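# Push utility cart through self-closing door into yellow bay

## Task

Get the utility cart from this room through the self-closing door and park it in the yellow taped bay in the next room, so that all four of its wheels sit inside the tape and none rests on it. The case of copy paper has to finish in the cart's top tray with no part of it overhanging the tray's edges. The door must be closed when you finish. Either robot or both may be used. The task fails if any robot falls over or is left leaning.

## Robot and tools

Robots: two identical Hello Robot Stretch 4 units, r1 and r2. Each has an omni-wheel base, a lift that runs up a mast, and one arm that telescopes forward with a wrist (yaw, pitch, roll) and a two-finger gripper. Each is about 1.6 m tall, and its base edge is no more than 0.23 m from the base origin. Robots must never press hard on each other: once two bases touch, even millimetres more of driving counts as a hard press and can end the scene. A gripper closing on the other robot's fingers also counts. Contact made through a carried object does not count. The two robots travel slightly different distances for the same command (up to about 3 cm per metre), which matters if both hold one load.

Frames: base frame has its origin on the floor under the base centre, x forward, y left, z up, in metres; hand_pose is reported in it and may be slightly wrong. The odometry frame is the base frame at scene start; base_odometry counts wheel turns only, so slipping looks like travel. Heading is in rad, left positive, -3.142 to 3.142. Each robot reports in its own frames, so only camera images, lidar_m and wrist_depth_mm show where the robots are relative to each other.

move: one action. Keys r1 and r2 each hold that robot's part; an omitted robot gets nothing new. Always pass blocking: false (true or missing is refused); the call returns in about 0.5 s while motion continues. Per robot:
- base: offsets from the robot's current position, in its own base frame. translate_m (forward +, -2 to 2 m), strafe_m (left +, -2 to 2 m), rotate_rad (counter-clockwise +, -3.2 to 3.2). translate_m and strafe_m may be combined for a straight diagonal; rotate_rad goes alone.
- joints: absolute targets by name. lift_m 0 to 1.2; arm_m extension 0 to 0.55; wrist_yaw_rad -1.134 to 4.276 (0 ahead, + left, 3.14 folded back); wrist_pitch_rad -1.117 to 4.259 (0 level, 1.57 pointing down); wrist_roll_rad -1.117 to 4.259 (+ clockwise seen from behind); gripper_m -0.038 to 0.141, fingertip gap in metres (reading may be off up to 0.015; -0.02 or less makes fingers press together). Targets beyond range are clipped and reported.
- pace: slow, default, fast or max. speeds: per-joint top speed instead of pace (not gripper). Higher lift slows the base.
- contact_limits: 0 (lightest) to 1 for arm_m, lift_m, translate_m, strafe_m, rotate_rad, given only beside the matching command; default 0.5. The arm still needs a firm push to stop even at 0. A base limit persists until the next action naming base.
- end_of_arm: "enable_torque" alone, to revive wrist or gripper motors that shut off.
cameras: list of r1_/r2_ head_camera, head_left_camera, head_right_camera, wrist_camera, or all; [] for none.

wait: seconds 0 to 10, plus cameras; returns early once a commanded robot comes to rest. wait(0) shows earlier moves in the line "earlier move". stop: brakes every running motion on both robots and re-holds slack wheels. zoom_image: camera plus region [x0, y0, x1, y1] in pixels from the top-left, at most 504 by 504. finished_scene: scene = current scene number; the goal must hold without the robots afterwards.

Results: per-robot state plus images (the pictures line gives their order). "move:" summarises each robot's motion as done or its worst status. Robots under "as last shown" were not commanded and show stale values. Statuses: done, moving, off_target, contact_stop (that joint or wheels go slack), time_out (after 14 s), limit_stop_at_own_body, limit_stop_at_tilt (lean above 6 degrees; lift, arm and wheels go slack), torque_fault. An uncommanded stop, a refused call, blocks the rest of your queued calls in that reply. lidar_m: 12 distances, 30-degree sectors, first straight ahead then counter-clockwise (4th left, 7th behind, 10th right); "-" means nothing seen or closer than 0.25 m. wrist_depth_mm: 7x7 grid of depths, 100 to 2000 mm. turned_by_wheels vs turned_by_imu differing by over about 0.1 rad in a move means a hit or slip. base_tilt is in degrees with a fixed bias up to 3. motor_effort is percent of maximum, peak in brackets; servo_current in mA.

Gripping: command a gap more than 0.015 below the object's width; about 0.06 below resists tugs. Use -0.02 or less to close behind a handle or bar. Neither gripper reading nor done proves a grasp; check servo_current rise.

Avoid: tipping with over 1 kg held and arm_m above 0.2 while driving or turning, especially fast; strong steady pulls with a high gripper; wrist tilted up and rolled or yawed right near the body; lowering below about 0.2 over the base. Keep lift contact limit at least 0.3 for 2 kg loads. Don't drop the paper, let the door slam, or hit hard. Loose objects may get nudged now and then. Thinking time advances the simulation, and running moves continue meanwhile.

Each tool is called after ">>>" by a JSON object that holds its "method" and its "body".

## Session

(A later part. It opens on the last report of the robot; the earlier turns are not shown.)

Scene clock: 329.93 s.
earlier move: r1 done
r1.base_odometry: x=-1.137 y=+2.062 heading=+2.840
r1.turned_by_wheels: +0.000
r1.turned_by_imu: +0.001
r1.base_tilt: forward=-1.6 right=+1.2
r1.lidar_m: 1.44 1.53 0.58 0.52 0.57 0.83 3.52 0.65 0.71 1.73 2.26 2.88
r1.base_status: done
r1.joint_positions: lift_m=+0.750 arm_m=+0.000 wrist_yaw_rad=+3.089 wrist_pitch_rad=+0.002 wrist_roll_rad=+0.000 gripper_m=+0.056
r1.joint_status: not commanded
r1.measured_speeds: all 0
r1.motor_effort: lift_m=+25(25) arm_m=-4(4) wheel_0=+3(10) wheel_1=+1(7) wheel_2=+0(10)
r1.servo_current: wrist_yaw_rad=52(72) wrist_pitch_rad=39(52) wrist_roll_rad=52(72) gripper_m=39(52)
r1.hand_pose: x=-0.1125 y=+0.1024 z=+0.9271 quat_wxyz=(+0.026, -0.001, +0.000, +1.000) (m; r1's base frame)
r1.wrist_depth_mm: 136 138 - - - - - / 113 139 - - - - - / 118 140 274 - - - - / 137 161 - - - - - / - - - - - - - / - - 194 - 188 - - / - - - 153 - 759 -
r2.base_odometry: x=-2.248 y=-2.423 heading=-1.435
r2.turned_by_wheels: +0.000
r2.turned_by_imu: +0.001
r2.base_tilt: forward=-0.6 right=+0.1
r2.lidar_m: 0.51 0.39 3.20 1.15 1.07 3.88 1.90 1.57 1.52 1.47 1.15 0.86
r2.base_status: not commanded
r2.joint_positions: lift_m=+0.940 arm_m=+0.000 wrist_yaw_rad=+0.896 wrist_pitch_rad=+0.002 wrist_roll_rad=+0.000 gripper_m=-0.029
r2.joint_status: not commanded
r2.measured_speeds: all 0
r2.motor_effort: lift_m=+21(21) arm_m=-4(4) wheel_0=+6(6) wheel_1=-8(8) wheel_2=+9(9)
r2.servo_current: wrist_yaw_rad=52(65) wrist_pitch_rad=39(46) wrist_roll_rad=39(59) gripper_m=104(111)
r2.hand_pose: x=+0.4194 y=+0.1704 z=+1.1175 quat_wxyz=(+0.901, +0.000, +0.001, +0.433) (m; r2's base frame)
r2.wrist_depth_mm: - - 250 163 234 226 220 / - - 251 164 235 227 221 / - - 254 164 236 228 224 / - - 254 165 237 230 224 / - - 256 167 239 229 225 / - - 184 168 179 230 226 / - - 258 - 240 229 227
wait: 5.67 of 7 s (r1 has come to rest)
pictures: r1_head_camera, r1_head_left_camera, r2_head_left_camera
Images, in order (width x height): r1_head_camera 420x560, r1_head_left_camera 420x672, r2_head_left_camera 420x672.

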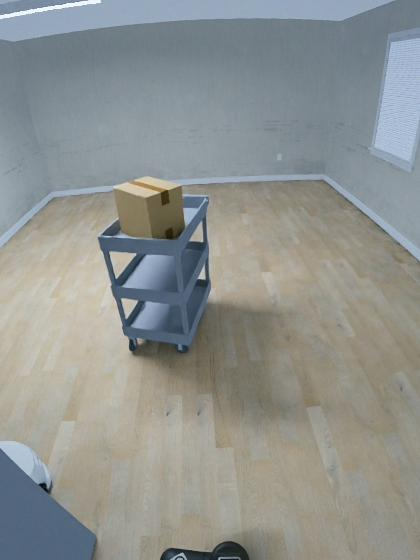

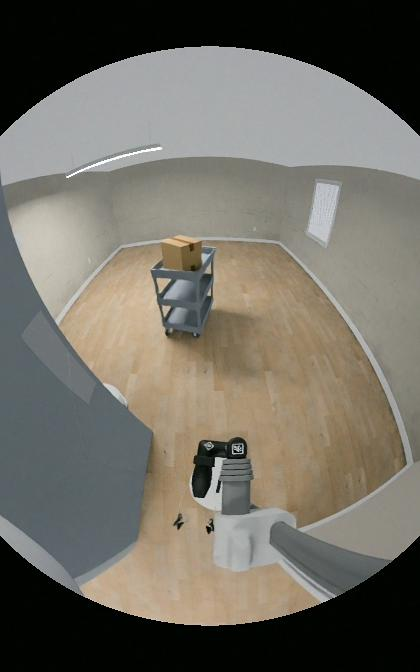

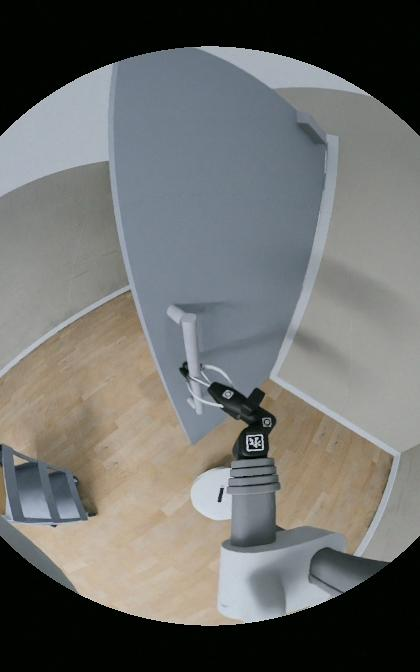

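>>> {"method": "move", "body": {"blocking": false, "cameras": [], "r1": {"base":{"translate_m":1.1,"strafe_m":0.25},"joints":{"lift_m":1.1}}}}

>>> {"method": "wait", "body": {"seconds": 6, "cameras": []}}

>>> {"method": "move", "body": {"blocking": false, "cameras": [], "r1": {"base":{"rotate_rad":0.54},"joints":{"wrist_yaw_rad":0,"wrist_pitch_rad":1.4,"gripper_m":0.07}}}}

>>> {"method": "wait", "body": {"seconds": 4, "cameras": ["r1_head_camera","r1_head_left_camera","r1_wrist_camera"]}}

Scene clock: 368.63 s.
move: r1 moving
r1.base_odometry: x=-1.169 y=+2.064 heading=+2.840
r1.turned_by_wheels: +0.000
r1.turned_by_imu: +0.000
r1.base_tilt: forward=-1.6 right=+1.3
r1.lidar_m: 1.42 1.50 0.57 0.53 0.56 0.81 3.58 0.66 0.80 1.83 2.24 2.92
r1.base_status: translate_m moving; strafe_m moving
r1.joint_positions: lift_m=+0.787 arm_m=+0.000 wrist_yaw_rad=+3.089 wrist_pitch_rad=+0.002 wrist_roll_rad=+0.000 gripper_m=+0.056
r1.joint_status: lift_m moving
r1.measured_speeds: translate_m=+0.121 strafe_m=+0.027 rotate_rad=+0.005 lift_m=+0.146 arm_m=+0.000 wrist_yaw_rad=+0.000 wrist_pitch_rad=+0.000 wrist_roll_rad=+0.000
r1.motor_effort: lift_m=+26(28) arm_m=-4(4) wheel_0=+4(7) wheel_1=+6(7) wheel_2=-8(9)
r1.servo_current: wrist_yaw_rad=46(52) wrist_pitch_rad=46(46) wrist_roll_rad=65(65) gripper_m=39(46)
r1.hand_pose: x=-0.1125 y=+0.1024 z=+0.9650 quat_wxyz=(+0.026, -0.001, +0.000, +1.000) (m; r1's base frame)
r1.wrist_depth_mm: 136 138 - - - - - / 110 138 - - - - - / 114 139 254 - - - - / 136 150 - - - - - / - - - - - - - / - - 195 - 187 - - / - - - 153 - 768 -
r2: as last shown
r2.turned_by_imu: +0.000
r2.base_tilt: forward=-0.7 right=+0.1
r2.lidar_m: 0.50 0.37 3.20 1.13 1.08 3.86 1.92 1.55 1.54 1.42 1.16 0.87
r2.motor_effort: lift_m=+21(21) arm_m=-4(4) wheel_0=+6(7) wheel_1=-8(8) wheel_2=+9(9)
r2.servo_current: wrist_yaw_rad=59(59) wrist_pitch_rad=39(46) wrist_roll_rad=52(59) gripper_m=104(111)
r2.wrist_depth_mm: - - 251 163 234 227 220 / - - 251 164 235 226 222 / - - 253 165 236 228 223 / - - 255 165 237 230 224 / - - 256 167 239 230 225 / - - 185 169 179 231 225 / - - 259 - 238 229 227
pictures: none
No camera images: "cameras" was empty.

Scene clock: 373.37 s.
earlier move: r1 done
r1.base_odometry: x=-2.262 y=+2.150 heading=+2.840
r1.turned_by_wheels: +0.000
r1.turned_by_imu: +0.002
r1.base_tilt: forward=-1.6 right=+1.3
r1.lidar_m: 0.32 0.37 2.53 2.35 0.75 0.73 1.34 1.76 2.23 2.35 2.41 3.09
r1.base_status: done
r1.joint_positions: lift_m=+1.100 arm_m=+0.000 wrist_yaw_rad=+3.089 wrist_pitch_rad=+0.002 wrist_roll_rad=+0.000 gripper_m=+0.056
r1.joint_status: all done
r1.measured_speeds: all 0
r1.motor_effort: lift_m=+25(29) arm_m=-4(4) wheel_0=+1(7) wheel_1=+2(10) wheel_2=-1(10)
r1.servo_current: wrist_yaw_rad=59(72) wrist_pitch_rad=33(52) wrist_roll_rad=46(72) gripper_m=39(52)
r1.hand_pose: x=-0.1125 y=+0.1024 z=+1.2771 quat_wxyz=(+0.026, -0.001, +0.000, +1.000) (m; r1's base frame)
r1.wrist_depth_mm: 136 139 - - - - - / 113 139 - - - - - / 117 140 273 - - - - / 138 162 - - 831 - - / - - - - 891 917 842 / - - 194 - 187 - - / - 1661 - 143 831 130 -
r2.base_odometry: x=-2.248 y=-2.423 heading=-1.435
r2.turned_by_wheels: +0.000
r2.turned_by_imu: +0.001
r2.base_tilt: forward=-0.7 right=+0.1
r2.lidar_m: 0.52 0.40 0.83 0.76 1.08 3.86 1.91 1.56 1.55 1.44 1.19 0.89
r2.base_status: not commanded
r2.joint_positions: lift_m=+0.940 arm_m=+0.000 wrist_yaw_rad=+0.896 wrist_pitch_rad=+0.002 wrist_roll_rad=+0.000 gripper_m=-0.029
r2.joint_status: not commanded
r2.measured_speeds: all 0
r2.motor_effort: lift_m=+21(21) arm_m=-4(4) wheel_0=+5(7) wheel_1=-8(8) wheel_2=+9(10)
r2.servo_current: wrist_yaw_rad=52(59) wrist_pitch_rad=39(46) wrist_roll_rad=52(59) gripper_m=104(111)
r2.hand_pose: x=+0.4194 y=+0.1704 z=+1.1175 quat_wxyz=(+0.901, +0.000, +0.001, +0.433) (m; r2's base frame)
r2.wrist_depth_mm: - - 251 163 233 226 220 / - - 251 164 235 227 220 / - - 253 165 236 228 223 / 778 - 254 166 237 230 224 / 759 - 256 167 239 230 224 / - - 184 169 179 230 226 / 788 - 259 - 240 229 227
wait: 4.73 of 6 s (r1 has come to rest)
pictures: none
No camera images: "cameras" was empty.

Scene clock: 373.87 s.
move: r1 moving
r1.base_odometry: x=-2.262 y=+2.150 heading=+3.003
r1.turned_by_wheels: +0.164
r1.turned_by_imu: +0.164
r1.base_tilt: forward=-1.6 right=+1.3
r1.lidar_m: 0.32 0.42 2.42 0.91 0.75 0.74 1.74 1.78 2.41 2.38 2.56 0.48
r1.base_status: rotate_rad moving
r1.joint_positions: lift_m=+1.100 arm_m=+0.000 wrist_yaw_rad=+2.503 wrist_pitch_rad=+0.585 wrist_roll_rad=+0.000 gripper_m=+0.069
r1.joint_status: wrist_yaw_rad moving; wrist_pitch_rad moving; gripper_m moving
r1.measured_speeds: translate_m=+0.000 strafe_m=+0.000 rotate_rad=+0.634 lift_m=+0.000 arm_m=+0.000 wrist_yaw_rad=-1.822 wrist_pitch_rad=+1.819 wrist_roll_rad=+0.000
r1.motor_effort: lift_m=+24(25) arm_m=-4(4) wheel_0=-6(7) wheel_1=-6(7) wheel_2=-6(7)
r1.servo_current: wrist_yaw_rad=98(124) wrist_pitch_rad=59(72) wrist_roll_rad=52(65) gripper_m=39(65)
r1.hand_pose: x=+0.0300 y=+0.2136 z=+1.1186 quat_wxyz=(+0.301, -0.274, +0.090, +0.909) (m; r1's base frame)
r1.wrist_depth_mm: - - 809 - 878 788 - / - - 866 - - - - / - - 976 - - - - / - - - - - - - / - - 1983 - - 1921 - / 1708 1661 193 1661 192 1808 1708 / 1499 1430 1464 152 1229 1464 1499
r2: as last shown
r2.turned_by_imu: +0.000
r2.lidar_m: 0.47 0.39 0.82 0.76 1.08 3.89 1.93 1.55 1.55 1.45 1.16 0.89
r2.motor_effort: lift_m=+21(21) arm_m=-4(4) wheel_0=+6(6) wheel_1=-7(8) wheel_2=+9(9)
r2.servo_current: wrist_yaw_rad=46(59) wrist_pitch_rad=33(46) wrist_roll_rad=59(65) gripper_m=111(111)
r2.wrist_depth_mm: - - 250 163 235 226 220 / - - 251 164 235 227 222 / - - 253 165 236 228 222 / 788 - 254 165 238 229 223 / 788 - 257 167 239 230 225 / - - 185 169 179 231 226 / 809 - 258 - 239 230 227
pictures: none
No camera images: "cameras" was empty.

Scene clock: 375.70 s.
earlier move: r1 done
r1.base_odometry: x=-2.262 y=+2.150 heading=-2.904
r1.turned_by_wheels: +0.376
r1.turned_by_imu: +0.378
r1.base_tilt: forward=-1.6 right=+1.3
r1.lidar_m: 0.39 2.51 2.36 0.78 0.76 1.38 1.74 2.25 2.36 2.42 3.18 0.33
r1.base_status: done
r1.joint_positions: lift_m=+1.100 arm_m=+0.000 wrist_yaw_rad=+0.003 wrist_pitch_rad=+1.398 wrist_roll_rad=+0.000 gripper_m=+0.070
r1.joint_status: all done
r1.measured_speeds: all 0
r1.motor_effort: lift_m=+25(25) arm_m=-4(4) wheel_0=-3(7) wheel_1=-2(7) wheel_2=-1(7)
r1.servo_current: wrist_yaw_rad=59(124) wrist_pitch_rad=39(85) wrist_roll_rad=46(72) gripper_m=39(65)
r1.hand_pose: x=+0.2206 y=-0.0873 z=+0.9936 quat_wxyz=(+0.765, -0.001, +0.644, +0.001) (m; r1's base frame)
r1.wrist_depth_mm: 1366 1308 466 338 345 413 1281 / 1308 1281 715 421 449 449 1281 / 1255 1281 1255 427 442 1255 1255 / 1205 1229 1229 1229 439 1229 1205 / 1229 1205 1205 1182 1182 1205 1205 / 1205 1205 192 976 191 1182 1182 / 1118 1138 960 151 1138 1138 1138
r2.base_odometry: x=-2.248 y=-2.423 heading=-1.435
r2.turned_by_wheels: +0.000
r2.turned_by_imu: +0.000
r2.base_tilt: forward=-0.7 right=+0.0
r2.lidar_m: 0.49 0.35 0.82 0.77 1.07 3.89 1.90 1.56 1.53 1.45 1.16 0.92
r2.base_status: not commanded
r2.joint_positions: lift_m=+0.940 arm_m=+0.000 wrist_yaw_rad=+0.896 wrist_pitch_rad=+0.002 wrist_roll_rad=+0.000 gripper_m=-0.029
r2.joint_status: not commanded
r2.measured_speeds: all 0
r2.motor_effort: lift_m=+21(21) arm_m=-4(4) wheel_0=+6(6) wheel_1=-7(8) wheel_2=+9(10)
r2.servo_current: wrist_yaw_rad=52(59) wrist_pitch_rad=46(46) wrist_roll_rad=46(65) gripper_m=104(111)
r2.hand_pose: x=+0.4194 y=+0.1704 z=+1.1175 quat_wxyz=(+0.901, +0.000, +0.001, +0.433) (m; r2's base frame)
r2.wrist_depth_mm: - - 250 163 234 226 220 / - - 251 163 236 227 221 / - - 253 164 236 228 223 / - - 255 165 237 229 224 / - - 256 167 239 231 225 / - - 184 169 179 231 227 / - - 258 - 239 229 228
wait: 1.83 of 4 s (r1 has come to rest)
pictures: r1_head_camera, r1_head_left_camera, r1_wrist_camera
Images, in order (width x height): r1_head_camera 420x560, r1_head_left_camera 420x672, r1_wrist_camera 616x392.

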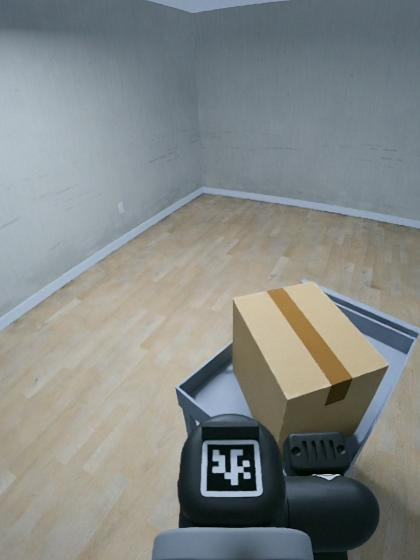

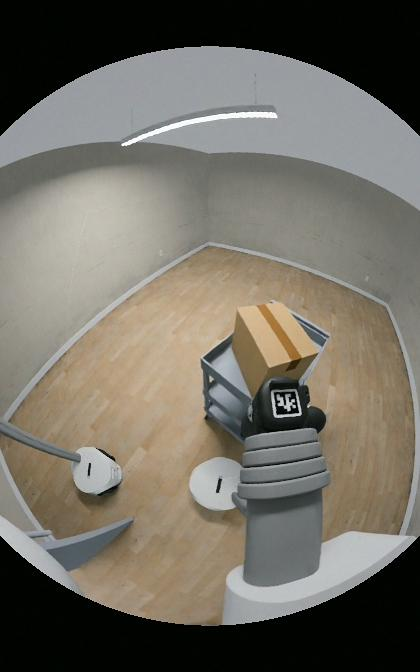

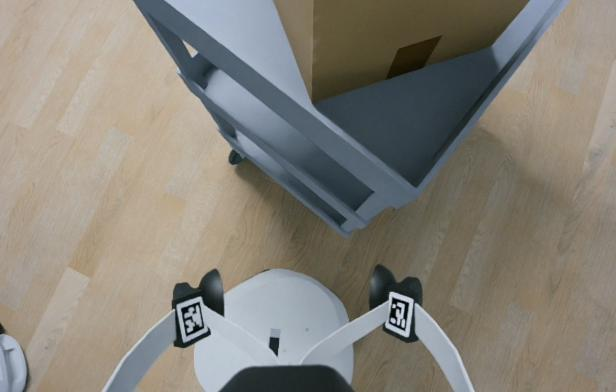

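>>> {"method": "move", "body": {"blocking": false, "cameras": [], "r1": {"base":{"strafe_m":0.07},"joints":{"wrist_roll_rad":-0.91,"arm_m":0.22}}}}

>>> {"method": "wait", "body": {"seconds": 3, "cameras": ["r1_head_camera","r1_wrist_camera"]}}

Scene clock: 392.97 s.
move: r1 moving
r1.base_odometry: x=-2.253 y=+2.115 heading=-2.904
r1.turned_by_wheels: +0.000
r1.turned_by_imu: +0.000
r1.base_tilt: forward=-1.6 right=+1.3
r1.lidar_m: 0.41 2.49 2.32 0.74 0.72 1.23 1.72 2.24 2.40 2.48 3.23 0.35
r1.base_status: strafe_m moving
r1.joint_positions: lift_m=+1.100 arm_m=+0.051 wrist_yaw_rad=+0.003 wrist_pitch_rad=+1.398 wrist_roll_rad=-0.580 gripper_m=+0.070
r1.joint_status: arm_m moving; wrist_roll_rad moving
r1.measured_speeds: translate_m=-0.001 strafe_m=+0.138 rotate_rad=+0.007 lift_m=+0.000 arm_m=+0.195 wrist_yaw_rad=+0.000 wrist_pitch_rad=+0.000 wrist_roll_rad=-1.817
r1.motor_effort: lift_m=+25(25) arm_m=+5(7) wheel_0=-10(12) wheel_1=+9(10) wheel_2=-1(2)
r1.servo_current: wrist_yaw_rad=52(65) wrist_pitch_rad=46(46) wrist_roll_rad=85(104) gripper_m=39(46)
r1.hand_pose: x=+0.2712 y=-0.0873 z=+0.9936 quat_wxyz=(+0.733, -0.220, +0.616, +0.185) (m; r1's base frame)
r1.wrist_depth_mm: 1229 1281 1281 466 462 258 182 / 1205 1205 1281 452 452 245 197 / 1205 1205 1205 1078 389 294 268 / 1182 1182 1229 1205 436 442 415 / 1160 1160 1182 1205 433 436 445 / 1138 1118 193 1182 191 427 1255 / 1098 931 946 151 1182 1182 1229
r2: as last shown
r2.base_tilt: forward=-0.7 right=+0.1
r2.lidar_m: 0.50 0.38 0.80 0.70 1.05 3.86 1.86 1.56 1.54 1.44 1.14 0.86
r2.motor_effort: lift_m=+21(21) arm_m=-4(4) wheel_0=+6(6) wheel_1=-7(8) wheel_2=+9(9)
r2.servo_current: wrist_yaw_rad=46(59) wrist_pitch_rad=46(46) wrist_roll_rad=46(52) gripper_m=98(104)
r2.wrist_depth_mm: - - 250 163 235 226 220 / - - 253 164 235 227 222 / - - 254 165 236 229 223 / - - 255 165 239 229 223 / - - 256 167 239 229 225 / - - 184 168 179 230 226 / - - 259 - 240 230 228
pictures: none
No camera images: "cameras" was empty.

Scene clock: 394.23 s.
earlier move: r1 done
r1.base_odometry: x=-2.245 y=+2.082 heading=-2.904
r1.turned_by_wheels: +0.000
r1.turned_by_imu: +0.000
r1.base_tilt: forward=-1.5 right=+1.2
r1.lidar_m: 0.43 2.43 2.28 0.69 0.68 1.11 1.74 2.18 2.41 2.48 3.21 0.37
r1.base_status: done
r1.joint_positions: lift_m=+1.100 arm_m=+0.220 wrist_yaw_rad=+0.003 wrist_pitch_rad=+1.399 wrist_roll_rad=-0.908 gripper_m=+0.070
r1.joint_status: all done
r1.measured_speeds: all 0
r1.motor_effort: lift_m=+25(25) arm_m=+5(8) wheel_0=-2(12) wheel_1=-1(10) wheel_2=+0(2)
r1.servo_current: wrist_yaw_rad=65(65) wrist_pitch_rad=46(52) wrist_roll_rad=52(104) gripper_m=39(52)
r1.hand_pose: x=+0.4404 y=-0.0873 z=+0.9936 quat_wxyz=(+0.687, -0.336, +0.578, +0.283) (m; r1's base frame)
r1.wrist_depth_mm: 1182 1205 1281 1308 1281 1366 1397 / 1160 1205 1229 1255 449 466 293 / 1138 1182 1205 442 452 357 246 / 1138 1182 1205 433 439 282 213 / 1118 1118 1205 430 384 235 184 / 917 917 192 415 191 198 163 / 904 904 1138 143 240 163 -
r2.base_odometry: x=-2.248 y=-2.423 heading=-1.435
r2.turned_by_wheels: +0.000
r2.turned_by_imu: +0.000
r2.base_tilt: forward=-0.6 right=+0.1
r2.lidar_m: 0.50 0.38 0.73 0.70 1.02 3.87 1.92 1.54 1.53 1.45 1.16 0.89
r2.base_status: not commanded
r2.joint_positions: lift_m=+0.940 arm_m=+0.000 wrist_yaw_rad=+0.896 wrist_pitch_rad=+0.002 wrist_roll_rad=+0.000 gripper_m=-0.029
r2.joint_status: not commanded
r2.measured_speeds: all 0
r2.motor_effort: lift_m=+21(21) arm_m=-4(4) wheel_0=+6(6) wheel_1=-8(8) wheel_2=+9(9)
r2.servo_current: wrist_yaw_rad=59(65) wrist_pitch_rad=46(46) wrist_roll_rad=46(59) gripper_m=104(111)
r2.hand_pose: x=+0.4194 y=+0.1704 z=+1.1175 quat_wxyz=(+0.901, +0.000, +0.001, +0.433) (m; r2's base frame)
r2.wrist_depth_mm: - - 250 163 234 225 220 / - - 252 163 235 226 220 / - - 253 165 236 229 223 / - - 254 165 238 229 224 / - - 255 167 240 231 224 / - - 184 168 179 232 226 / - - 259 - 240 230 227
wait: 1.27 of 3 s (r1 has come to rest)
pictures: r1_head_camera, r1_wrist_camera
Images, in order (width x height): r1_head_camera 420x560, r1_wrist_camera 616x392.

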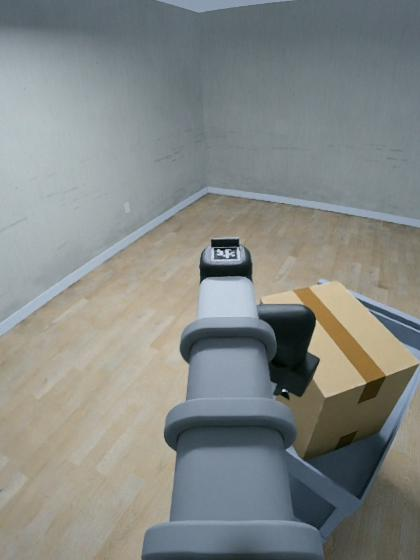

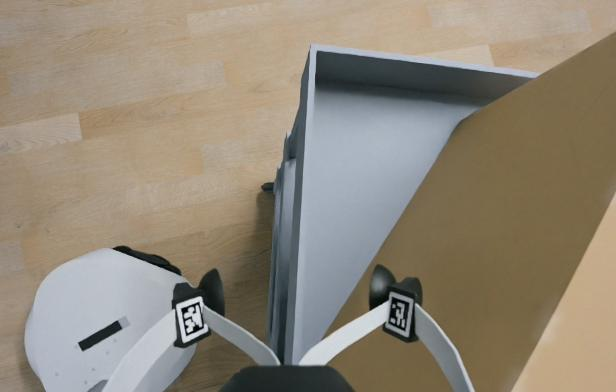

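>>> {"method": "move", "body": {"blocking": false, "cameras": [], "r1": {"base":{"strafe_m":0.045},"joints":{"wrist_pitch_rad":1.57,"arm_m":0.34,"lift_m":1.08}}}}

>>> {"method": "wait", "body": {"seconds": 3, "cameras": ["r1_head_camera","r1_wrist_camera","r2_head_left_camera"]}}

Scene clock: 409.33 s.
move: r1 moving
r1.base_odometry: x=-2.238 y=+2.049 heading=-2.904
r1.turned_by_wheels: +0.000
r1.turned_by_imu: +0.000
r1.base_tilt: forward=-1.5 right=+1.2
r1.lidar_m: 0.45 2.44 2.27 0.64 0.65 0.98 1.71 2.20 2.46 2.53 0.41 0.40
r1.base_status: strafe_m moving
r1.joint_positions: lift_m=+1.081 arm_m=+0.271 wrist_yaw_rad=+0.002 wrist_pitch_rad=+1.568 wrist_roll_rad=-0.908 gripper_m=+0.070
r1.joint_status: lift_m moving; arm_m moving; wrist_pitch_rad moving
r1.measured_speeds: translate_m=+0.001 strafe_m=+0.091 rotate_rad=-0.005 lift_m=-0.009 arm_m=+0.195 wrist_yaw_rad=+0.000 wrist_pitch_rad=+0.002 wrist_roll_rad=+0.000
r1.motor_effort: lift_m=+11(22) arm_m=+6(7) wheel_0=-3(12) wheel_1=+0(10) wheel_2=+0(1)
r1.servo_current: wrist_yaw_rad=59(59) wrist_pitch_rad=33(52) wrist_roll_rad=46(65) gripper_m=39(46)
r1.hand_pose: x=+0.4425 y=-0.0874 z=+0.9704 quat_wxyz=(+0.636, -0.311, +0.634, +0.310) (m; r1's base frame)
r1.wrist_depth_mm: 1160 1205 1182 1160 1205 1205 1182 / 1182 1160 1182 1182 397 394 347 / 1182 1160 1182 1182 397 397 291 / 1182 1205 1160 1182 394 351 256 / 1182 976 1008 1205 394 301 224 / 1205 991 192 1182 191 248 197 / 1160 960 1182 143 291 198 179
r2: as last shown
r2.lidar_m: 0.50 0.41 0.72 0.65 0.97 3.88 1.90 1.56 1.53 1.43 1.15 0.86
r2.motor_effort: lift_m=+21(21) arm_m=-4(4) wheel_0=+6(6) wheel_1=-7(8) wheel_2=+9(9)
r2.servo_current: wrist_yaw_rad=52(59) wrist_pitch_rad=46(46) wrist_roll_rad=59(59) gripper_m=104(111)
r2.wrist_depth_mm: - - 251 163 235 226 220 / - - 252 163 235 226 221 / - - 253 165 236 228 224 / - - 254 165 236 229 224 / - - 257 167 239 231 225 / - - 185 169 179 231 226 / - - 258 - 240 229 227
pictures: none
No camera images: "cameras" was empty.

Scene clock: 410.20 s.
earlier move: r1 done
r1.base_odometry: x=-2.235 y=+2.038 heading=-2.904
r1.turned_by_wheels: +0.000
r1.turned_by_imu: +0.000
r1.base_tilt: forward=-1.6 right=+1.3
r1.lidar_m: 0.47 2.42 2.25 0.64 0.65 0.94 1.71 2.18 2.48 2.52 0.42 0.39
r1.base_status: done
r1.joint_positions: lift_m=+1.081 arm_m=+0.340 wrist_yaw_rad=+0.002 wrist_pitch_rad=+1.568 wrist_roll_rad=-0.908 gripper_m=+0.070
r1.joint_status: all done
r1.measured_speeds: all 0
r1.motor_effort: lift_m=+12(22) arm_m=+5(8) wheel_0=-2(12) wheel_1=+0(10) wheel_2=+0(1)
r1.servo_current: wrist_yaw_rad=46(65) wrist_pitch_rad=46(65) wrist_roll_rad=52(65) gripper_m=46(52)
r1.hand_pose: x=+0.5118 y=-0.0874 z=+0.9704 quat_wxyz=(+0.636, -0.311, +0.634, +0.310) (m; r1's base frame)
r1.wrist_depth_mm: 1182 1205 1205 1182 1182 1182 1182 / 1182 1182 1205 1160 1229 1205 1205 / 1182 1160 1182 394 399 394 399 / 1182 1229 1160 397 397 343 243 / 1182 960 1205 397 397 277 214 / 1160 976 191 397 191 235 190 / 1205 960 1205 143 283 189 -
r2.base_odometry: x=-2.248 y=-2.423 heading=-1.435
r2.turned_by_wheels: +0.000
r2.turned_by_imu: +0.000
r2.base_tilt: forward=-0.7 right=+0.1
r2.lidar_m: 0.49 0.38 0.72 0.65 0.96 3.88 1.93 1.57 1.53 1.47 1.18 0.87
r2.base_status: not commanded
r2.joint_positions: lift_m=+0.940 arm_m=+0.000 wrist_yaw_rad=+0.896 wrist_pitch_rad=+0.002 wrist_roll_rad=+0.000 gripper_m=-0.029
r2.joint_status: not commanded
r2.measured_speeds: all 0
r2.motor_effort: lift_m=+21(21) arm_m=-4(4) wheel_0=+6(6) wheel_1=-8(8) wheel_2=+9(9)
r2.servo_current: wrist_yaw_rad=46(59) wrist_pitch_rad=39(46) wrist_roll_rad=39(59) gripper_m=104(111)
r2.hand_pose: x=+0.4194 y=+0.1704 z=+1.1175 quat_wxyz=(+0.901, +0.000, +0.001, +0.433) (m; r2's base frame)
r2.wrist_depth_mm: - - 251 163 234 227 220 / - - 252 163 235 228 222 / - - 253 164 236 229 224 / - - 254 165 237 229 224 / - - 256 167 239 230 225 / - - 184 169 179 232 227 / - - 258 - 239 229 227
wait: 0.87 of 3 s (r1 has come to rest)
pictures: r1_head_camera, r1_wrist_camera, r2_head_left_camera
Images, in order (width x height): r1_head_camera 420x560, r1_wrist_camera 616x392, r2_head_left_camera 420x672.

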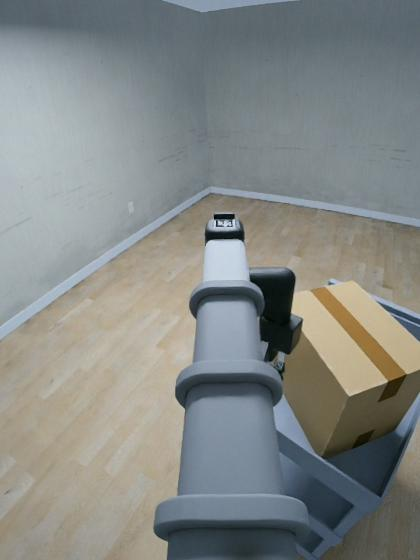

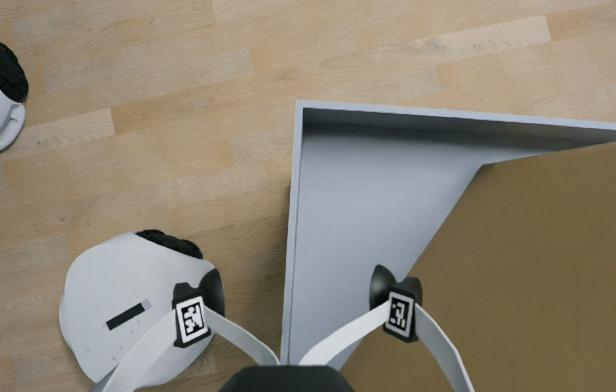

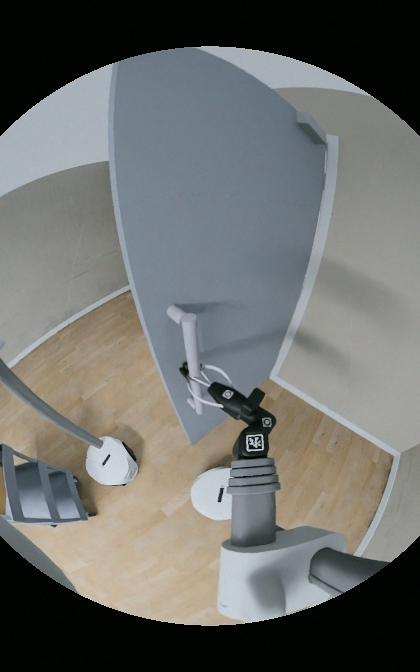

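>>> {"method": "move", "body": {"blocking": false, "cameras": [], "r1": {"joints":{"arm_m":0.327,"lift_m":0.93}}}}

>>> {"method": "wait", "body": {"seconds": 3, "cameras": ["r1_head_camera","r1_wrist_camera"]}}

Scene clock: 423.53 s.
move: r1 moving
r1.base_odometry: x=-2.235 y=+2.038 heading=-2.904
r1.turned_by_wheels: +0.000
r1.turned_by_imu: +0.000
r1.base_tilt: forward=-1.6 right=+1.3
r1.lidar_m: 0.47 2.41 2.26 0.64 0.64 0.93 1.73 2.22 2.47 2.51 0.39 0.39
r1.base_status: not commanded
r1.joint_positions: lift_m=+1.043 arm_m=+0.327 wrist_yaw_rad=+0.002 wrist_pitch_rad=+1.568 wrist_roll_rad=-0.908 gripper_m=+0.070
r1.joint_status: lift_m moving; arm_m moving
r1.measured_speeds: translate_m=+0.000 strafe_m=+0.000 rotate_rad=+0.000 lift_m=-0.146 arm_m=+0.000 wrist_yaw_rad=+0.000 wrist_pitch_rad=+0.000 wrist_roll_rad=+0.000
r1.motor_effort: lift_m=+11(12) arm_m=-4(6) wheel_0=-2(2) wheel_1=+0(0) wheel_2=+0(0)
r1.servo_current: wrist_yaw_rad=65(65) wrist_pitch_rad=39(46) wrist_roll_rad=46(59) gripper_m=39(46)
r1.hand_pose: x=+0.4990 y=-0.0874 z=+0.9324 quat_wxyz=(+0.636, -0.311, +0.634, +0.310) (m; r1's base frame)
r1.wrist_depth_mm: 1138 1138 1138 1160 1160 1160 1138 / 1118 1138 1138 1138 1160 1160 1138 / 1160 1160 1138 364 364 364 298 / 1182 1160 1138 366 364 347 242 / 1138 931 1182 1182 364 290 219 / 1138 946 193 366 191 241 194 / 1160 946 1138 143 287 193 175
r2: as last shown
r2.base_tilt: forward=-0.6 right=+0.1
r2.lidar_m: 0.52 0.38 0.70 0.66 0.96 3.86 1.92 1.57 1.52 1.45 1.16 0.88
r2.motor_effort: lift_m=+21(21) arm_m=-4(4) wheel_0=+6(6) wheel_1=-7(8) wheel_2=+9(9)
r2.servo_current: wrist_yaw_rad=65(65) wrist_pitch_rad=39(46) wrist_roll_rad=46(59) gripper_m=104(111)
r2.wrist_depth_mm: - - 250 163 233 225 220 / - - 252 164 236 227 222 / - - 254 165 236 227 224 / - - 255 165 237 230 224 / - - 256 167 238 230 225 / - - 184 169 179 231 226 / - - 258 - 239 229 227
pictures: none
No camera images: "cameras" was empty.

Scene clock: 424.73 s.
earlier move: r1 done
r1.base_odometry: x=-2.235 y=+2.038 heading=-2.904
r1.turned_by_wheels: +0.000
r1.turned_by_imu: +0.000
r1.base_tilt: forward=-1.6 right=+1.3
r1.lidar_m: 0.47 2.37 2.26 0.65 0.66 0.93 1.73 2.20 2.46 2.53 0.40 0.39
r1.base_status: not commanded
r1.joint_positions: lift_m=+0.931 arm_m=+0.327 wrist_yaw_rad=+0.002 wrist_pitch_rad=+1.568 wrist_roll_rad=-0.908 gripper_m=+0.070
r1.joint_status: all done
r1.measured_speeds: all 0
r1.motor_effort: lift_m=+12(14) arm_m=-5(7) wheel_0=-2(2) wheel_1=+0(1) wheel_2=+0(0)
r1.servo_current: wrist_yaw_rad=52(65) wrist_pitch_rad=39(52) wrist_roll_rad=46(72) gripper_m=39(52)
r1.hand_pose: x=+0.4990 y=-0.0874 z=+0.8203 quat_wxyz=(+0.636, -0.311, +0.634, +0.310) (m; r1's base frame)
r1.wrist_depth_mm: 1025 1025 1025 1042 - - - / 1025 1025 1025 1025 247 247 247 / 1025 1042 1025 1042 247 248 247 / 1025 1060 1042 247 247 248 248 / 1060 866 1025 248 248 248 220 / 831 820 192 247 190 238 194 / 820 831 1042 143 249 192 174
r2.base_odometry: x=-2.248 y=-2.423 heading=-1.435
r2.turned_by_wheels: +0.000
r2.turned_by_imu: +0.000
r2.base_tilt: forward=-0.6 right=+0.0
r2.lidar_m: 0.50 0.38 0.71 0.64 0.95 3.86 1.92 1.55 1.54 1.41 1.16 0.88
r2.base_status: not commanded
r2.joint_positions: lift_m=+0.940 arm_m=+0.000 wrist_yaw_rad=+0.896 wrist_pitch_rad=+0.002 wrist_roll_rad=+0.000 gripper_m=-0.029
r2.joint_status: not commanded
r2.measured_speeds: all 0
r2.motor_effort: lift_m=+21(21) arm_m=-4(4) wheel_0=+6(6) wheel_1=-7(8) wheel_2=+9(9)
r2.servo_current: wrist_yaw_rad=39(65) wrist_pitch_rad=39(46) wrist_roll_rad=39(59) gripper_m=104(111)
r2.hand_pose: x=+0.4194 y=+0.1704 z=+1.1175 quat_wxyz=(+0.901, +0.000, +0.001, +0.433) (m; r2's base frame)
r2.wrist_depth_mm: - - 250 163 234 226 220 / - - 252 163 235 228 221 / - - 253 164 236 229 223 / - - 253 165 237 230 224 / - - 256 167 239 230 225 / - - 184 169 179 232 226 / - - 258 - 240 229 227
wait: 1.20 of 3 s (r1 has come to rest)
pictures: r1_head_camera, r1_wrist_camera
Images, in order (width x height): r1_head_camera 420x560, r1_wrist_camera 616x392.

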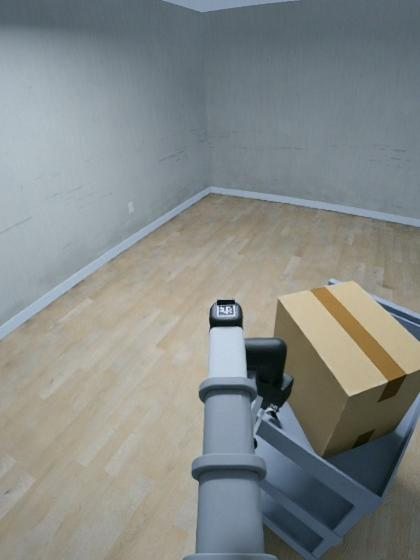

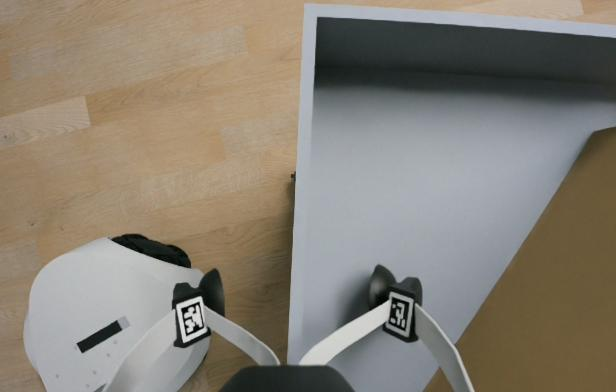

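>>> {"method": "move", "body": {"blocking": false, "cameras": [], "r1": {"joints":{"lift_m":0.898},"contact_limits":{"lift_m":0.2}}}}

>>> {"method": "wait", "body": {"seconds": 2, "cameras": ["r1_wrist_camera"]}}

>>> {"method": "move", "body": {"blocking": false, "cameras": [], "r1": {"joints":{"gripper_m":-0.038}}}}

>>> {"method": "wait", "body": {"seconds": 3, "cameras": ["r1_head_camera","r1_wrist_camera"]}}

Scene clock: 432.77 s.
move: r1 moving
r1.base_odometry: x=-2.235 y=+2.038 heading=-2.904
r1.turned_by_wheels: +0.000
r1.turned_by_imu: +0.000
r1.base_tilt: forward=-1.6 right=+1.2
r1.lidar_m: 0.49 2.39 2.25 0.65 0.66 0.94 1.70 2.21 2.46 2.55 0.42 0.39
r1.base_status: not commanded
r1.joint_positions: lift_m=+0.903 arm_m=+0.327 wrist_yaw_rad=+0.002 wrist_pitch_rad=+1.568 wrist_roll_rad=-0.908 gripper_m=+0.070
r1.joint_status: lift_m moving
r1.measured_speeds: translate_m=+0.000 strafe_m=+0.000 rotate_rad=+0.000 lift_m=-0.049 arm_m=+0.000 wrist_yaw_rad=+0.000 wrist_pitch_rad=-0.002 wrist_roll_rad=+0.000
r1.motor_effort: lift_m=+2(12) arm_m=-4(5) wheel_0=-2(2) wheel_1=+0(1) wheel_2=+0(0)
r1.servo_current: wrist_yaw_rad=46(52) wrist_pitch_rad=39(46) wrist_roll_rad=59(65) gripper_m=39(52)
r1.contact_limits: lift_m 0.2
r1.hand_pose: x=+0.4990 y=-0.0874 z=+0.7927 quat_wxyz=(+0.636, -0.311, +0.634, +0.310) (m; r1's base frame)
r1.wrist_depth_mm: 1008 1042 1008 1008 - - - / 1025 991 1025 228 228 230 230 / 1008 1008 1008 228 229 230 230 / 1008 1025 1008 229 229 230 230 / 1008 917 991 229 228 229 214 / 798 788 192 228 211 215 189 / 788 798 1008 137 229 190 -
r2: as last shown
r2.lidar_m: 0.48 0.36 0.70 0.63 0.97 3.87 1.91 1.56 1.53 1.42 1.17 0.88
r2.servo_current: wrist_yaw_rad=52(52) wrist_pitch_rad=39(52) wrist_roll_rad=46(52) gripper_m=104(111)
r2.wrist_depth_mm: - - 250 163 234 225 220 / - - 251 164 235 227 222 / - - 253 165 236 229 224 / - - 254 165 238 229 224 / - - 256 167 238 230 224 / - - 185 168 179 231 226 / - - 258 - 240 229 227
pictures: none
No camera images: "cameras" was empty.

Scene clock: 433.20 s.
earlier move: r1 done
r1.base_odometry: x=-2.235 y=+2.038 heading=-2.904
r1.turned_by_wheels: +0.000
r1.turned_by_imu: +0.000
r1.base_tilt: forward=-1.6 right=+1.3
r1.lidar_m: 0.47 2.39 2.26 0.65 0.66 0.93 1.71 2.19 2.47 2.54 0.40 0.41
r1.base_status: not commanded
r1.joint_positions: lift_m=+0.900 arm_m=+0.327 wrist_yaw_rad=+0.002 wrist_pitch_rad=+1.568 wrist_roll_rad=-0.908 gripper_m=+0.070
r1.joint_status: all done
r1.measured_speeds: all 0
r1.motor_effort: lift_m=+0(12) arm_m=-5(5) wheel_0=-1(3) wheel_1=+0(1) wheel_2=+0(0)
r1.servo_current: wrist_yaw_rad=39(59) wrist_pitch_rad=46(46) wrist_roll_rad=52(65) gripper_m=39(52)
r1.contact_limits: lift_m 0.2
r1.hand_pose: x=+0.4991 y=-0.0874 z=+0.7894 quat_wxyz=(+0.636, -0.311, +0.634, +0.310) (m; r1's base frame)
r1.wrist_depth_mm: 1008 991 991 1008 - - - / 991 1008 1008 225 225 226 228 / 991 1008 1025 224 224 227 228 / 991 991 1008 224 226 227 227 / 1008 904 1008 224 224 226 214 / 788 788 192 224 216 216 189 / 788 778 1008 138 224 200 -
r2.base_odometry: x=-2.248 y=-2.423 heading=-1.435
r2.turned_by_wheels: +0.000
r2.turned_by_imu: +0.000
r2.base_tilt: forward=-0.7 right=+0.0
r2.lidar_m: 0.51 0.41 0.72 0.66 0.94 3.86 1.91 1.53 1.52 1.42 1.16 0.83
r2.base_status: not commanded
r2.joint_positions: lift_m=+0.940 arm_m=+0.000 wrist_yaw_rad=+0.896 wrist_pitch_rad=+0.002 wrist_roll_rad=+0.000 gripper_m=-0.029
r2.joint_status: not commanded
r2.measured_speeds: all 0
r2.motor_effort: lift_m=+21(21) arm_m=-4(4) wheel_0=+5(6) wheel_1=-7(8) wheel_2=+9(9)
r2.servo_current: wrist_yaw_rad=46(59) wrist_pitch_rad=39(52) wrist_roll_rad=46(59) gripper_m=104(111)
r2.hand_pose: x=+0.4194 y=+0.1704 z=+1.1175 quat_wxyz=(+0.901, +0.000, +0.001, +0.433) (m; r2's base frame)
r2.wrist_depth_mm: - - 250 162 234 225 220 / - - 252 163 235 227 222 / - - 253 165 236 229 223 / - - 254 165 237 229 224 / - - 256 167 239 230 225 / - - 185 168 179 230 225 / - - 258 - 240 229 227
wait: 0.43 of 2 s (r1 has come to rest)
pictures: r1_wrist_camera
Images, in order (width x height): r1_wrist_camera 616x392.

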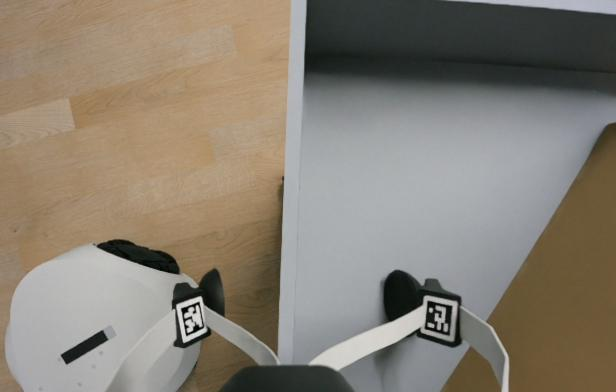

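Scene clock: 433.70 s.
move: r1 moving
r1.base_odometry: x=-2.235 y=+2.038 heading=-2.904
r1.turned_by_wheels: +0.000
r1.turned_by_imu: +0.000
r1.base_tilt: forward=-1.6 right=+1.3
r1.lidar_m: 0.46 2.39 2.25 0.64 0.63 0.94 1.70 2.21 2.47 2.53 0.41 0.40
r1.base_status: not commanded
r1.joint_positions: lift_m=+0.900 arm_m=+0.327 wrist_yaw_rad=+0.002 wrist_pitch_rad=+1.567 wrist_roll_rad=-0.908 gripper_m=+0.051
r1.joint_status: gripper_m moving
r1.measured_speeds: translate_m=+0.000 strafe_m=+0.000 rotate_rad=+0.000 lift_m=+0.000 arm_m=+0.000 wrist_yaw_rad=+0.000 wrist_pitch_rad=-0.002 wrist_roll_rad=+0.000
r1.motor_effort: lift_m=+0(0) arm_m=-5(5) wheel_0=-2(2) wheel_1=+0(0) wheel_2=+0(0)
r1.servo_current: wrist_yaw_rad=46(59) wrist_pitch_rad=46(46) wrist_roll_rad=46(65) gripper_m=98(98)
r1.contact_limits: lift_m 0.2
r1.hand_pose: x=+0.4993 y=-0.0874 z=+0.7894 quat_wxyz=(+0.636, -0.311, +0.634, +0.310) (m; r1's base frame)
r1.wrist_depth_mm: 991 991 1008 1025 - - - / 1008 1008 1008 224 226 226 228 / 1008 1008 991 225 225 226 228 / 1008 991 1025 224 226 228 229 / 1008 917 1008 224 227 226 211 / 778 798 194 224 213 212 184 / 778 788 991 154 225 202 -
r2: as last shown
r2.base_tilt: forward=-0.6 right=+0.0
r2.lidar_m: 0.50 0.38 0.70 0.65 0.96 3.88 1.92 1.54 1.53 1.44 1.16 0.90
r2.motor_effort: lift_m=+21(21) arm_m=-4(4) wheel_0=+6(6) wheel_1=-7(8) wheel_2=+9(9)
r2.servo_current: wrist_yaw_rad=52(59) wrist_pitch_rad=39(46) wrist_roll_rad=46(59) gripper_m=104(111)
r2.wrist_depth_mm: - - 251 163 234 225 220 / - - 253 164 236 227 222 / - - 253 165 236 229 223 / - - 254 165 237 230 223 / - - 257 167 238 231 225 / - - 185 169 179 231 225 / - - 259 - 239 229 228
pictures: none
No camera images: "cameras" was empty.

Scene clock: 434.97 s.
earlier move: r1 done
r1.base_odometry: x=-2.235 y=+2.038 heading=-2.904
r1.turned_by_wheels: +0.000
r1.turned_by_imu: +0.000
r1.base_tilt: forward=-1.6 right=+1.3
r1.lidar_m: 0.46 2.38 2.26 0.62 0.66 0.93 1.71 2.20 2.47 2.53 0.41 0.39
r1.base_status: not commanded
r1.joint_positions: lift_m=+0.899 arm_m=+0.327 wrist_yaw_rad=+0.002 wrist_pitch_rad=+1.565 wrist_roll_rad=-0.908 gripper_m=-0.037
r1.joint_status: all done
r1.measured_speeds: all 0
r1.motor_effort: lift_m=+4(4) arm_m=-5(5) wheel_0=-2(2) wheel_1=+0(1) wheel_2=+0(0)
r1.servo_current: wrist_yaw_rad=52(65) wrist_pitch_rad=39(52) wrist_roll_rad=26(72) gripper_m=65(189)
r1.contact_limits: lift_m 0.2
r1.hand_pose: x=+0.4998 y=-0.0874 z=+0.7891 quat_wxyz=(+0.637, -0.312, +0.633, +0.310) (m; r1's base frame)
r1.wrist_depth_mm: 1008 991 1025 200 - - - / 976 1008 1008 223 222 223 223 / 1025 1008 1008 221 222 222 223 / 1025 991 1008 221 222 223 223 / 991 931 1025 221 221 222 207 / 788 788 204 207 180 223 184 / 788 150 1008 221 221 186 -
r2.base_odometry: x=-2.248 y=-2.423 heading=-1.435
r2.turned_by_wheels: +0.000
r2.turned_by_imu: +0.000
r2.base_tilt: forward=-0.6 right=+0.0
r2.lidar_m: 0.51 0.40 0.71 0.64 0.95 3.90 1.94 1.54 1.53 1.44 1.18 0.88
r2.base_status: not commanded
r2.joint_positions: lift_m=+0.940 arm_m=+0.000 wrist_yaw_rad=+0.896 wrist_pitch_rad=+0.002 wrist_roll_rad=+0.000 gripper_m=-0.029
r2.joint_status: not commanded
r2.measured_speeds: all 0
r2.motor_effort: lift_m=+21(21) arm_m=-4(4) wheel_0=+6(6) wheel_1=-7(8) wheel_2=+9(9)
r2.servo_current: wrist_yaw_rad=59(65) wrist_pitch_rad=46(46) wrist_roll_rad=39(59) gripper_m=104(111)
r2.hand_pose: x=+0.4194 y=+0.1704 z=+1.1175 quat_wxyz=(+0.901, +0.000, +0.001, +0.433) (m; r2's base frame)
r2.wrist_depth_mm: - - 251 163 234 226 220 / - - 251 164 235 227 221 / - - 254 164 236 229 223 / - - 254 166 237 229 224 / - - 256 167 239 230 224 / - - 184 168 179 230 226 / - - 259 - 239 230 228
wait: 1.27 of 3 s (r1 has come to rest)
pictures: r1_head_camera, r1_wrist_camera
Images, in order (width x height): r1_head_camera 420x560, r1_wrist_camera 616x392.

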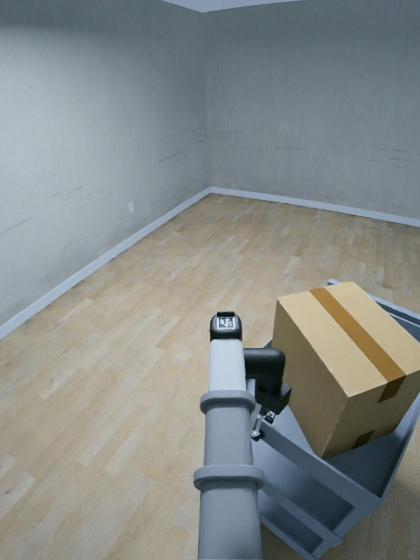

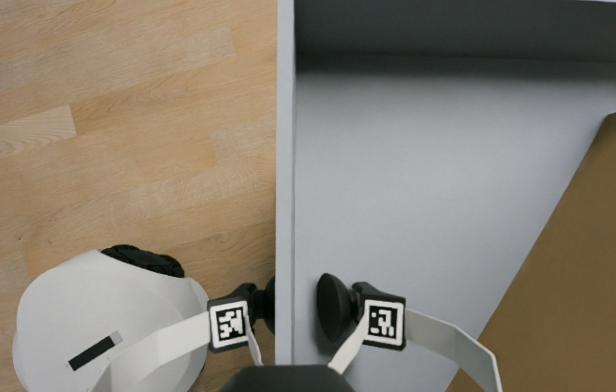

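>>> {"method": "move", "body": {"blocking": false, "cameras": [], "r1": {"base":{"translate_m":-0.4,"strafe_m":0.1},"pace":"slow","contact_limits":{"translate_m":0.7,"strafe_m":0.7}}}}

>>> {"method": "wait", "body": {"seconds": 6, "cameras": ["r1_head_camera","r1_head_left_camera","r1_wrist_camera"]}}

r1: "contact_limits": translate_m and strafe_m are given together and make one move, which takes one limit: state it under one of them only
Scene clock: 444.50 s.
r1.base_odometry: x=-2.235 y=+2.038 heading=-2.904
r1.turned_by_wheels: +0.000
r1.turned_by_imu: +0.000
r1.base_tilt: forward=-1.6 right=+1.3
r1.lidar_m: 0.45 2.43 2.25 0.66 0.64 0.94 1.74 2.20 2.48 2.54 0.42 0.39
r1.base_status: not commanded
r1.joint_positions: lift_m=+0.899 arm_m=+0.327 wrist_yaw_rad=+0.002 wrist_pitch_rad=+1.565 wrist_roll_rad=-0.908 gripper_m=-0.037
r1.joint_status: all done
r1.measured_speeds: all 0
r1.motor_effort: lift_m=+4(4) arm_m=-5(5) wheel_0=-2(2) wheel_1=+0(1) wheel_2=+0(0)
r1.servo_current: wrist_yaw_rad=52(65) wrist_pitch_rad=52(52) wrist_roll_rad=52(72) gripper_m=72(189)
r1.contact_limits: lift_m 0.2
r1.hand_pose: x=+0.4998 y=-0.0874 z=+0.7891 quat_wxyz=(+0.637, -0.312, +0.633, +0.310) (m; r1's base frame)
r1.wrist_depth_mm: 991 1008 991 200 - - - / 991 1008 991 221 221 222 224 / 1008 991 1008 221 222 222 224 / 1008 1008 1008 220 222 222 223 / 1008 917 991 220 221 222 207 / 788 788 203 206 181 221 184 / 788 150 991 220 222 187 -
r2.base_odometry: x=-2.248 y=-2.423 heading=-1.435
r2.turned_by_wheels: +0.000
r2.turned_by_imu: +0.000
r2.base_tilt: forward=-0.7 right=+0.1
r2.lidar_m: 0.50 0.39 0.71 0.65 0.95 3.87 1.89 1.56 1.53 1.44 1.17 0.86
r2.base_status: not commanded
r2.joint_positions: lift_m=+0.940 arm_m=+0.000 wrist_yaw_rad=+0.896 wrist_pitch_rad=+0.002 wrist_roll_rad=+0.000 gripper_m=-0.029
r2.joint_status: not commanded
r2.measured_speeds: all 0
r2.motor_effort: lift_m=+21(21) arm_m=-4(4) wheel_0=+6(6) wheel_1=-7(8) wheel_2=+9(9)
r2.servo_current: wrist_yaw_rad=46(65) wrist_pitch_rad=46(46) wrist_roll_rad=39(59) gripper_m=104(111)
r2.hand_pose: x=+0.4194 y=+0.1704 z=+1.1175 quat_wxyz=(+0.901, +0.000, +0.001, +0.433) (m; r2's base frame)
r2.wrist_depth_mm: - - 250 163 234 225 220 / - - 252 164 235 227 221 / - - 253 165 236 228 223 / - - 253 165 237 229 224 / - - 256 167 238 230 225 / - - 184 169 179 230 226 / - - 259 - 239 230 227
pictures: none

not run: a call was refused earlier in this reply.

>>> {"method": "move", "body": {"blocking": false, "cameras": [], "r1": {"base":{"translate_m":-0.4,"strafe_m":0.1},"pace":"slow","contact_limits":{"translate_m":0.7}}}}

>>> {"method": "wait", "body": {"seconds": 6, "cameras": ["r1_head_camera","r1_head_left_camera","r1_wrist_camera"]}}

Scene clock: 448.73 s.
move: r1 moving
r1.base_odometry: x=-2.222 y=+2.038 heading=-2.904
r1.turned_by_wheels: +0.000
r1.turned_by_imu: +0.000
r1.base_tilt: forward=-1.6 right=+1.3
r1.lidar_m: 0.46 2.40 2.25 0.63 0.63 0.94 1.71 2.18 2.47 2.54 0.45 0.39
r1.base_status: translate_m moving; strafe_m moving
r1.joint_positions: lift_m=+0.899 arm_m=+0.327 wrist_yaw_rad=+0.002 wrist_pitch_rad=+1.565 wrist_roll_rad=-0.908 gripper_m=-0.037
r1.joint_status: not commanded
r1.measured_speeds: translate_m=-0.048 strafe_m=+0.012 rotate_rad=+0.002 lift_m=+0.000 arm_m=+0.000 wrist_yaw_rad=+0.000 wrist_pitch_rad=+0.000 wrist_roll_rad=+0.000
r1.motor_effort: lift_m=+4(4) arm_m=-4(5) wheel_0=-5(5) wheel_1=-2(6) wheel_2=+8(8)
r1.servo_current: wrist_yaw_rad=46(59) wrist_pitch_rad=52(52) wrist_roll_rad=46(59) gripper_m=65(72)
r1.contact_limits: lift_m 0.2; translate_m 0.7
r1.hand_pose: x=+0.4998 y=-0.0874 z=+0.7891 quat_wxyz=(+0.637, -0.312, +0.633, +0.310) (m; r1's base frame)
r1.wrist_depth_mm: 1025 991 1008 1008 - - - / 1008 976 1008 1008 224 224 225 / 976 1008 1008 1008 224 224 225 / 1008 991 1008 931 223 223 224 / 991 917 1025 222 223 223 221 / 798 798 184 196 181 224 196 / 788 151 1008 135 223 195 175
r2.base_odometry: x=-2.248 y=-2.423 heading=-1.435
r2.turned_by_wheels: +0.000
r2.turned_by_imu: +0.000
r2.base_tilt: forward=-0.7 right=+0.1
r2.lidar_m: 0.49 0.37 0.64 0.64 0.97 3.83 1.90 1.57 1.52 1.45 1.15 0.89
r2.base_status: not commanded
r2.joint_positions: lift_m=+0.940 arm_m=+0.000 wrist_yaw_rad=+0.896 wrist_pitch_rad=+0.002 wrist_roll_rad=+0.000 gripper_m=-0.029
r2.joint_status: not commanded
r2.measured_speeds: all 0
r2.motor_effort: lift_m=+21(21) arm_m=-4(4) wheel_0=+6(6) wheel_1=-8(8) wheel_2=+9(9)
r2.servo_current: wrist_yaw_rad=52(59) wrist_pitch_rad=39(46) wrist_roll_rad=46(52) gripper_m=104(111)
r2.hand_pose: x=+0.4194 y=+0.1704 z=+1.1175 quat_wxyz=(+0.901, +0.000, +0.001, +0.433) (m; r2's base frame)
r2.wrist_depth_mm: - - 250 163 234 226 219 / - - 253 163 235 228 222 / - - 253 165 236 228 223 / - - 254 165 237 229 223 / - - 256 167 239 231 225 / - - 185 169 179 230 226 / - - 258 - 239 230 228
pictures: none
No camera images: "cameras" was empty.

Scene clock: 453.60 s.
earlier move: r1 done
r1.base_odometry: x=-1.823 y=+2.035 heading=-2.905
r1.turned_by_wheels: -0.001
r1.turned_by_imu: -0.004
r1.base_tilt: forward=-1.6 right=+1.3
r1.lidar_m: 0.47 2.49 0.59 0.40 0.49 4.15 1.33 1.62 2.39 2.44 3.23 0.48
r1.base_status: done
r1.joint_positions: lift_m=+0.899 arm_m=+0.327 wrist_yaw_rad=+0.002 wrist_pitch_rad=+1.565 wrist_roll_rad=-0.909 gripper_m=-0.037
r1.joint_status: not commanded
r1.measured_speeds: all 0
r1.motor_effort: lift_m=+6(6) arm_m=-4(5) wheel_0=-8(14) wheel_1=-3(8) wheel_2=+0(10)
r1.servo_current: wrist_yaw_rad=52(72) wrist_pitch_rad=46(59) wrist_roll_rad=46(72) gripper_m=59(72)
r1.contact_limits: lift_m 0.2; translate_m 0.7
r1.hand_pose: x=+0.4998 y=-0.0874 z=+0.7889 quat_wxyz=(+0.637, -0.312, +0.633, +0.310) (m; r1's base frame)
r1.wrist_depth_mm: 820 976 157 - 222 223 223 / 991 991 1008 220 222 223 216 / 1008 1008 1008 220 221 223 205 / 991 991 1008 220 222 222 198 / 809 854 1008 221 221 222 190 / 778 798 854 196 180 222 179 / 788 788 178 151 222 188 170
r2.base_odometry: x=-2.248 y=-2.423 heading=-1.435
r2.turned_by_wheels: +0.000
r2.turned_by_imu: +0.001
r2.base_tilt: forward=-0.6 right=+0.1
r2.lidar_m: 0.50 0.39 0.61 0.74 0.89 3.89 1.92 1.56 1.53 1.39 1.18 0.89
r2.base_status: not commanded
r2.joint_positions: lift_m=+0.940 arm_m=+0.000 wrist_yaw_rad=+0.896 wrist_pitch_rad=+0.002 wrist_roll_rad=+0.000 gripper_m=-0.029
r2.joint_status: not commanded
r2.measured_speeds: all 0
r2.motor_effort: lift_m=+21(21) arm_m=-4(4) wheel_0=+6(6) wheel_1=-7(8) wheel_2=+9(9)
r2.servo_current: wrist_yaw_rad=52(65) wrist_pitch_rad=39(52) wrist_roll_rad=46(65) gripper_m=104(111)
r2.hand_pose: x=+0.4194 y=+0.1704 z=+1.1175 quat_wxyz=(+0.901, +0.000, +0.001, +0.433) (m; r2's base frame)
r2.wrist_depth_mm: - - 250 163 234 225 220 / - - 253 164 235 227 221 / - - 252 165 236 228 224 / 569 627 253 165 237 229 223 / - - 255 167 239 230 225 / - - 185 168 179 230 226 / - - 259 - 240 230 228
wait: 4.87 of 6 s (r1 has come to rest)
pictures: r1_head_camera, r1_head_left_camera, r1_wrist_camera
Images, in order (width x height): r1_head_camera 420x560, r1_head_left_camera 420x672, r1_wrist_camera 616x392.

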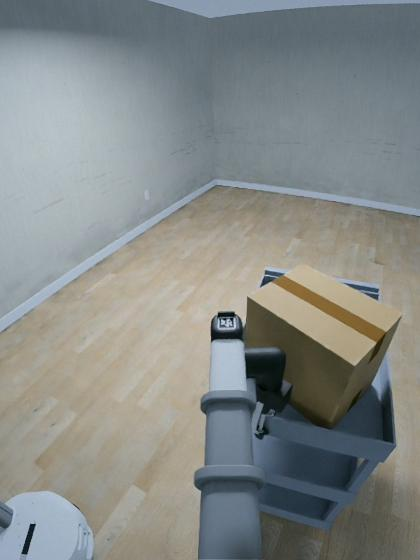

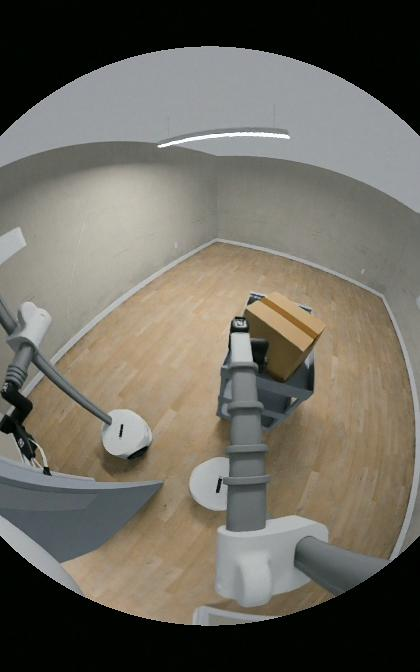

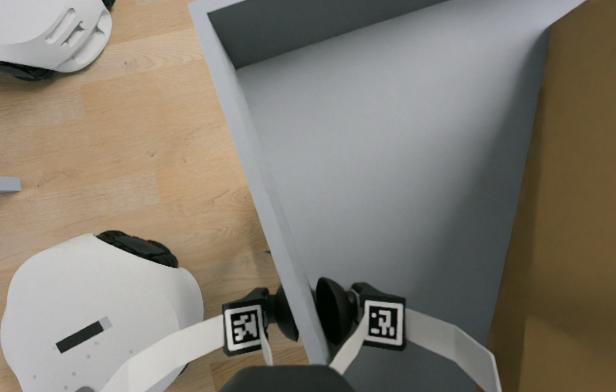

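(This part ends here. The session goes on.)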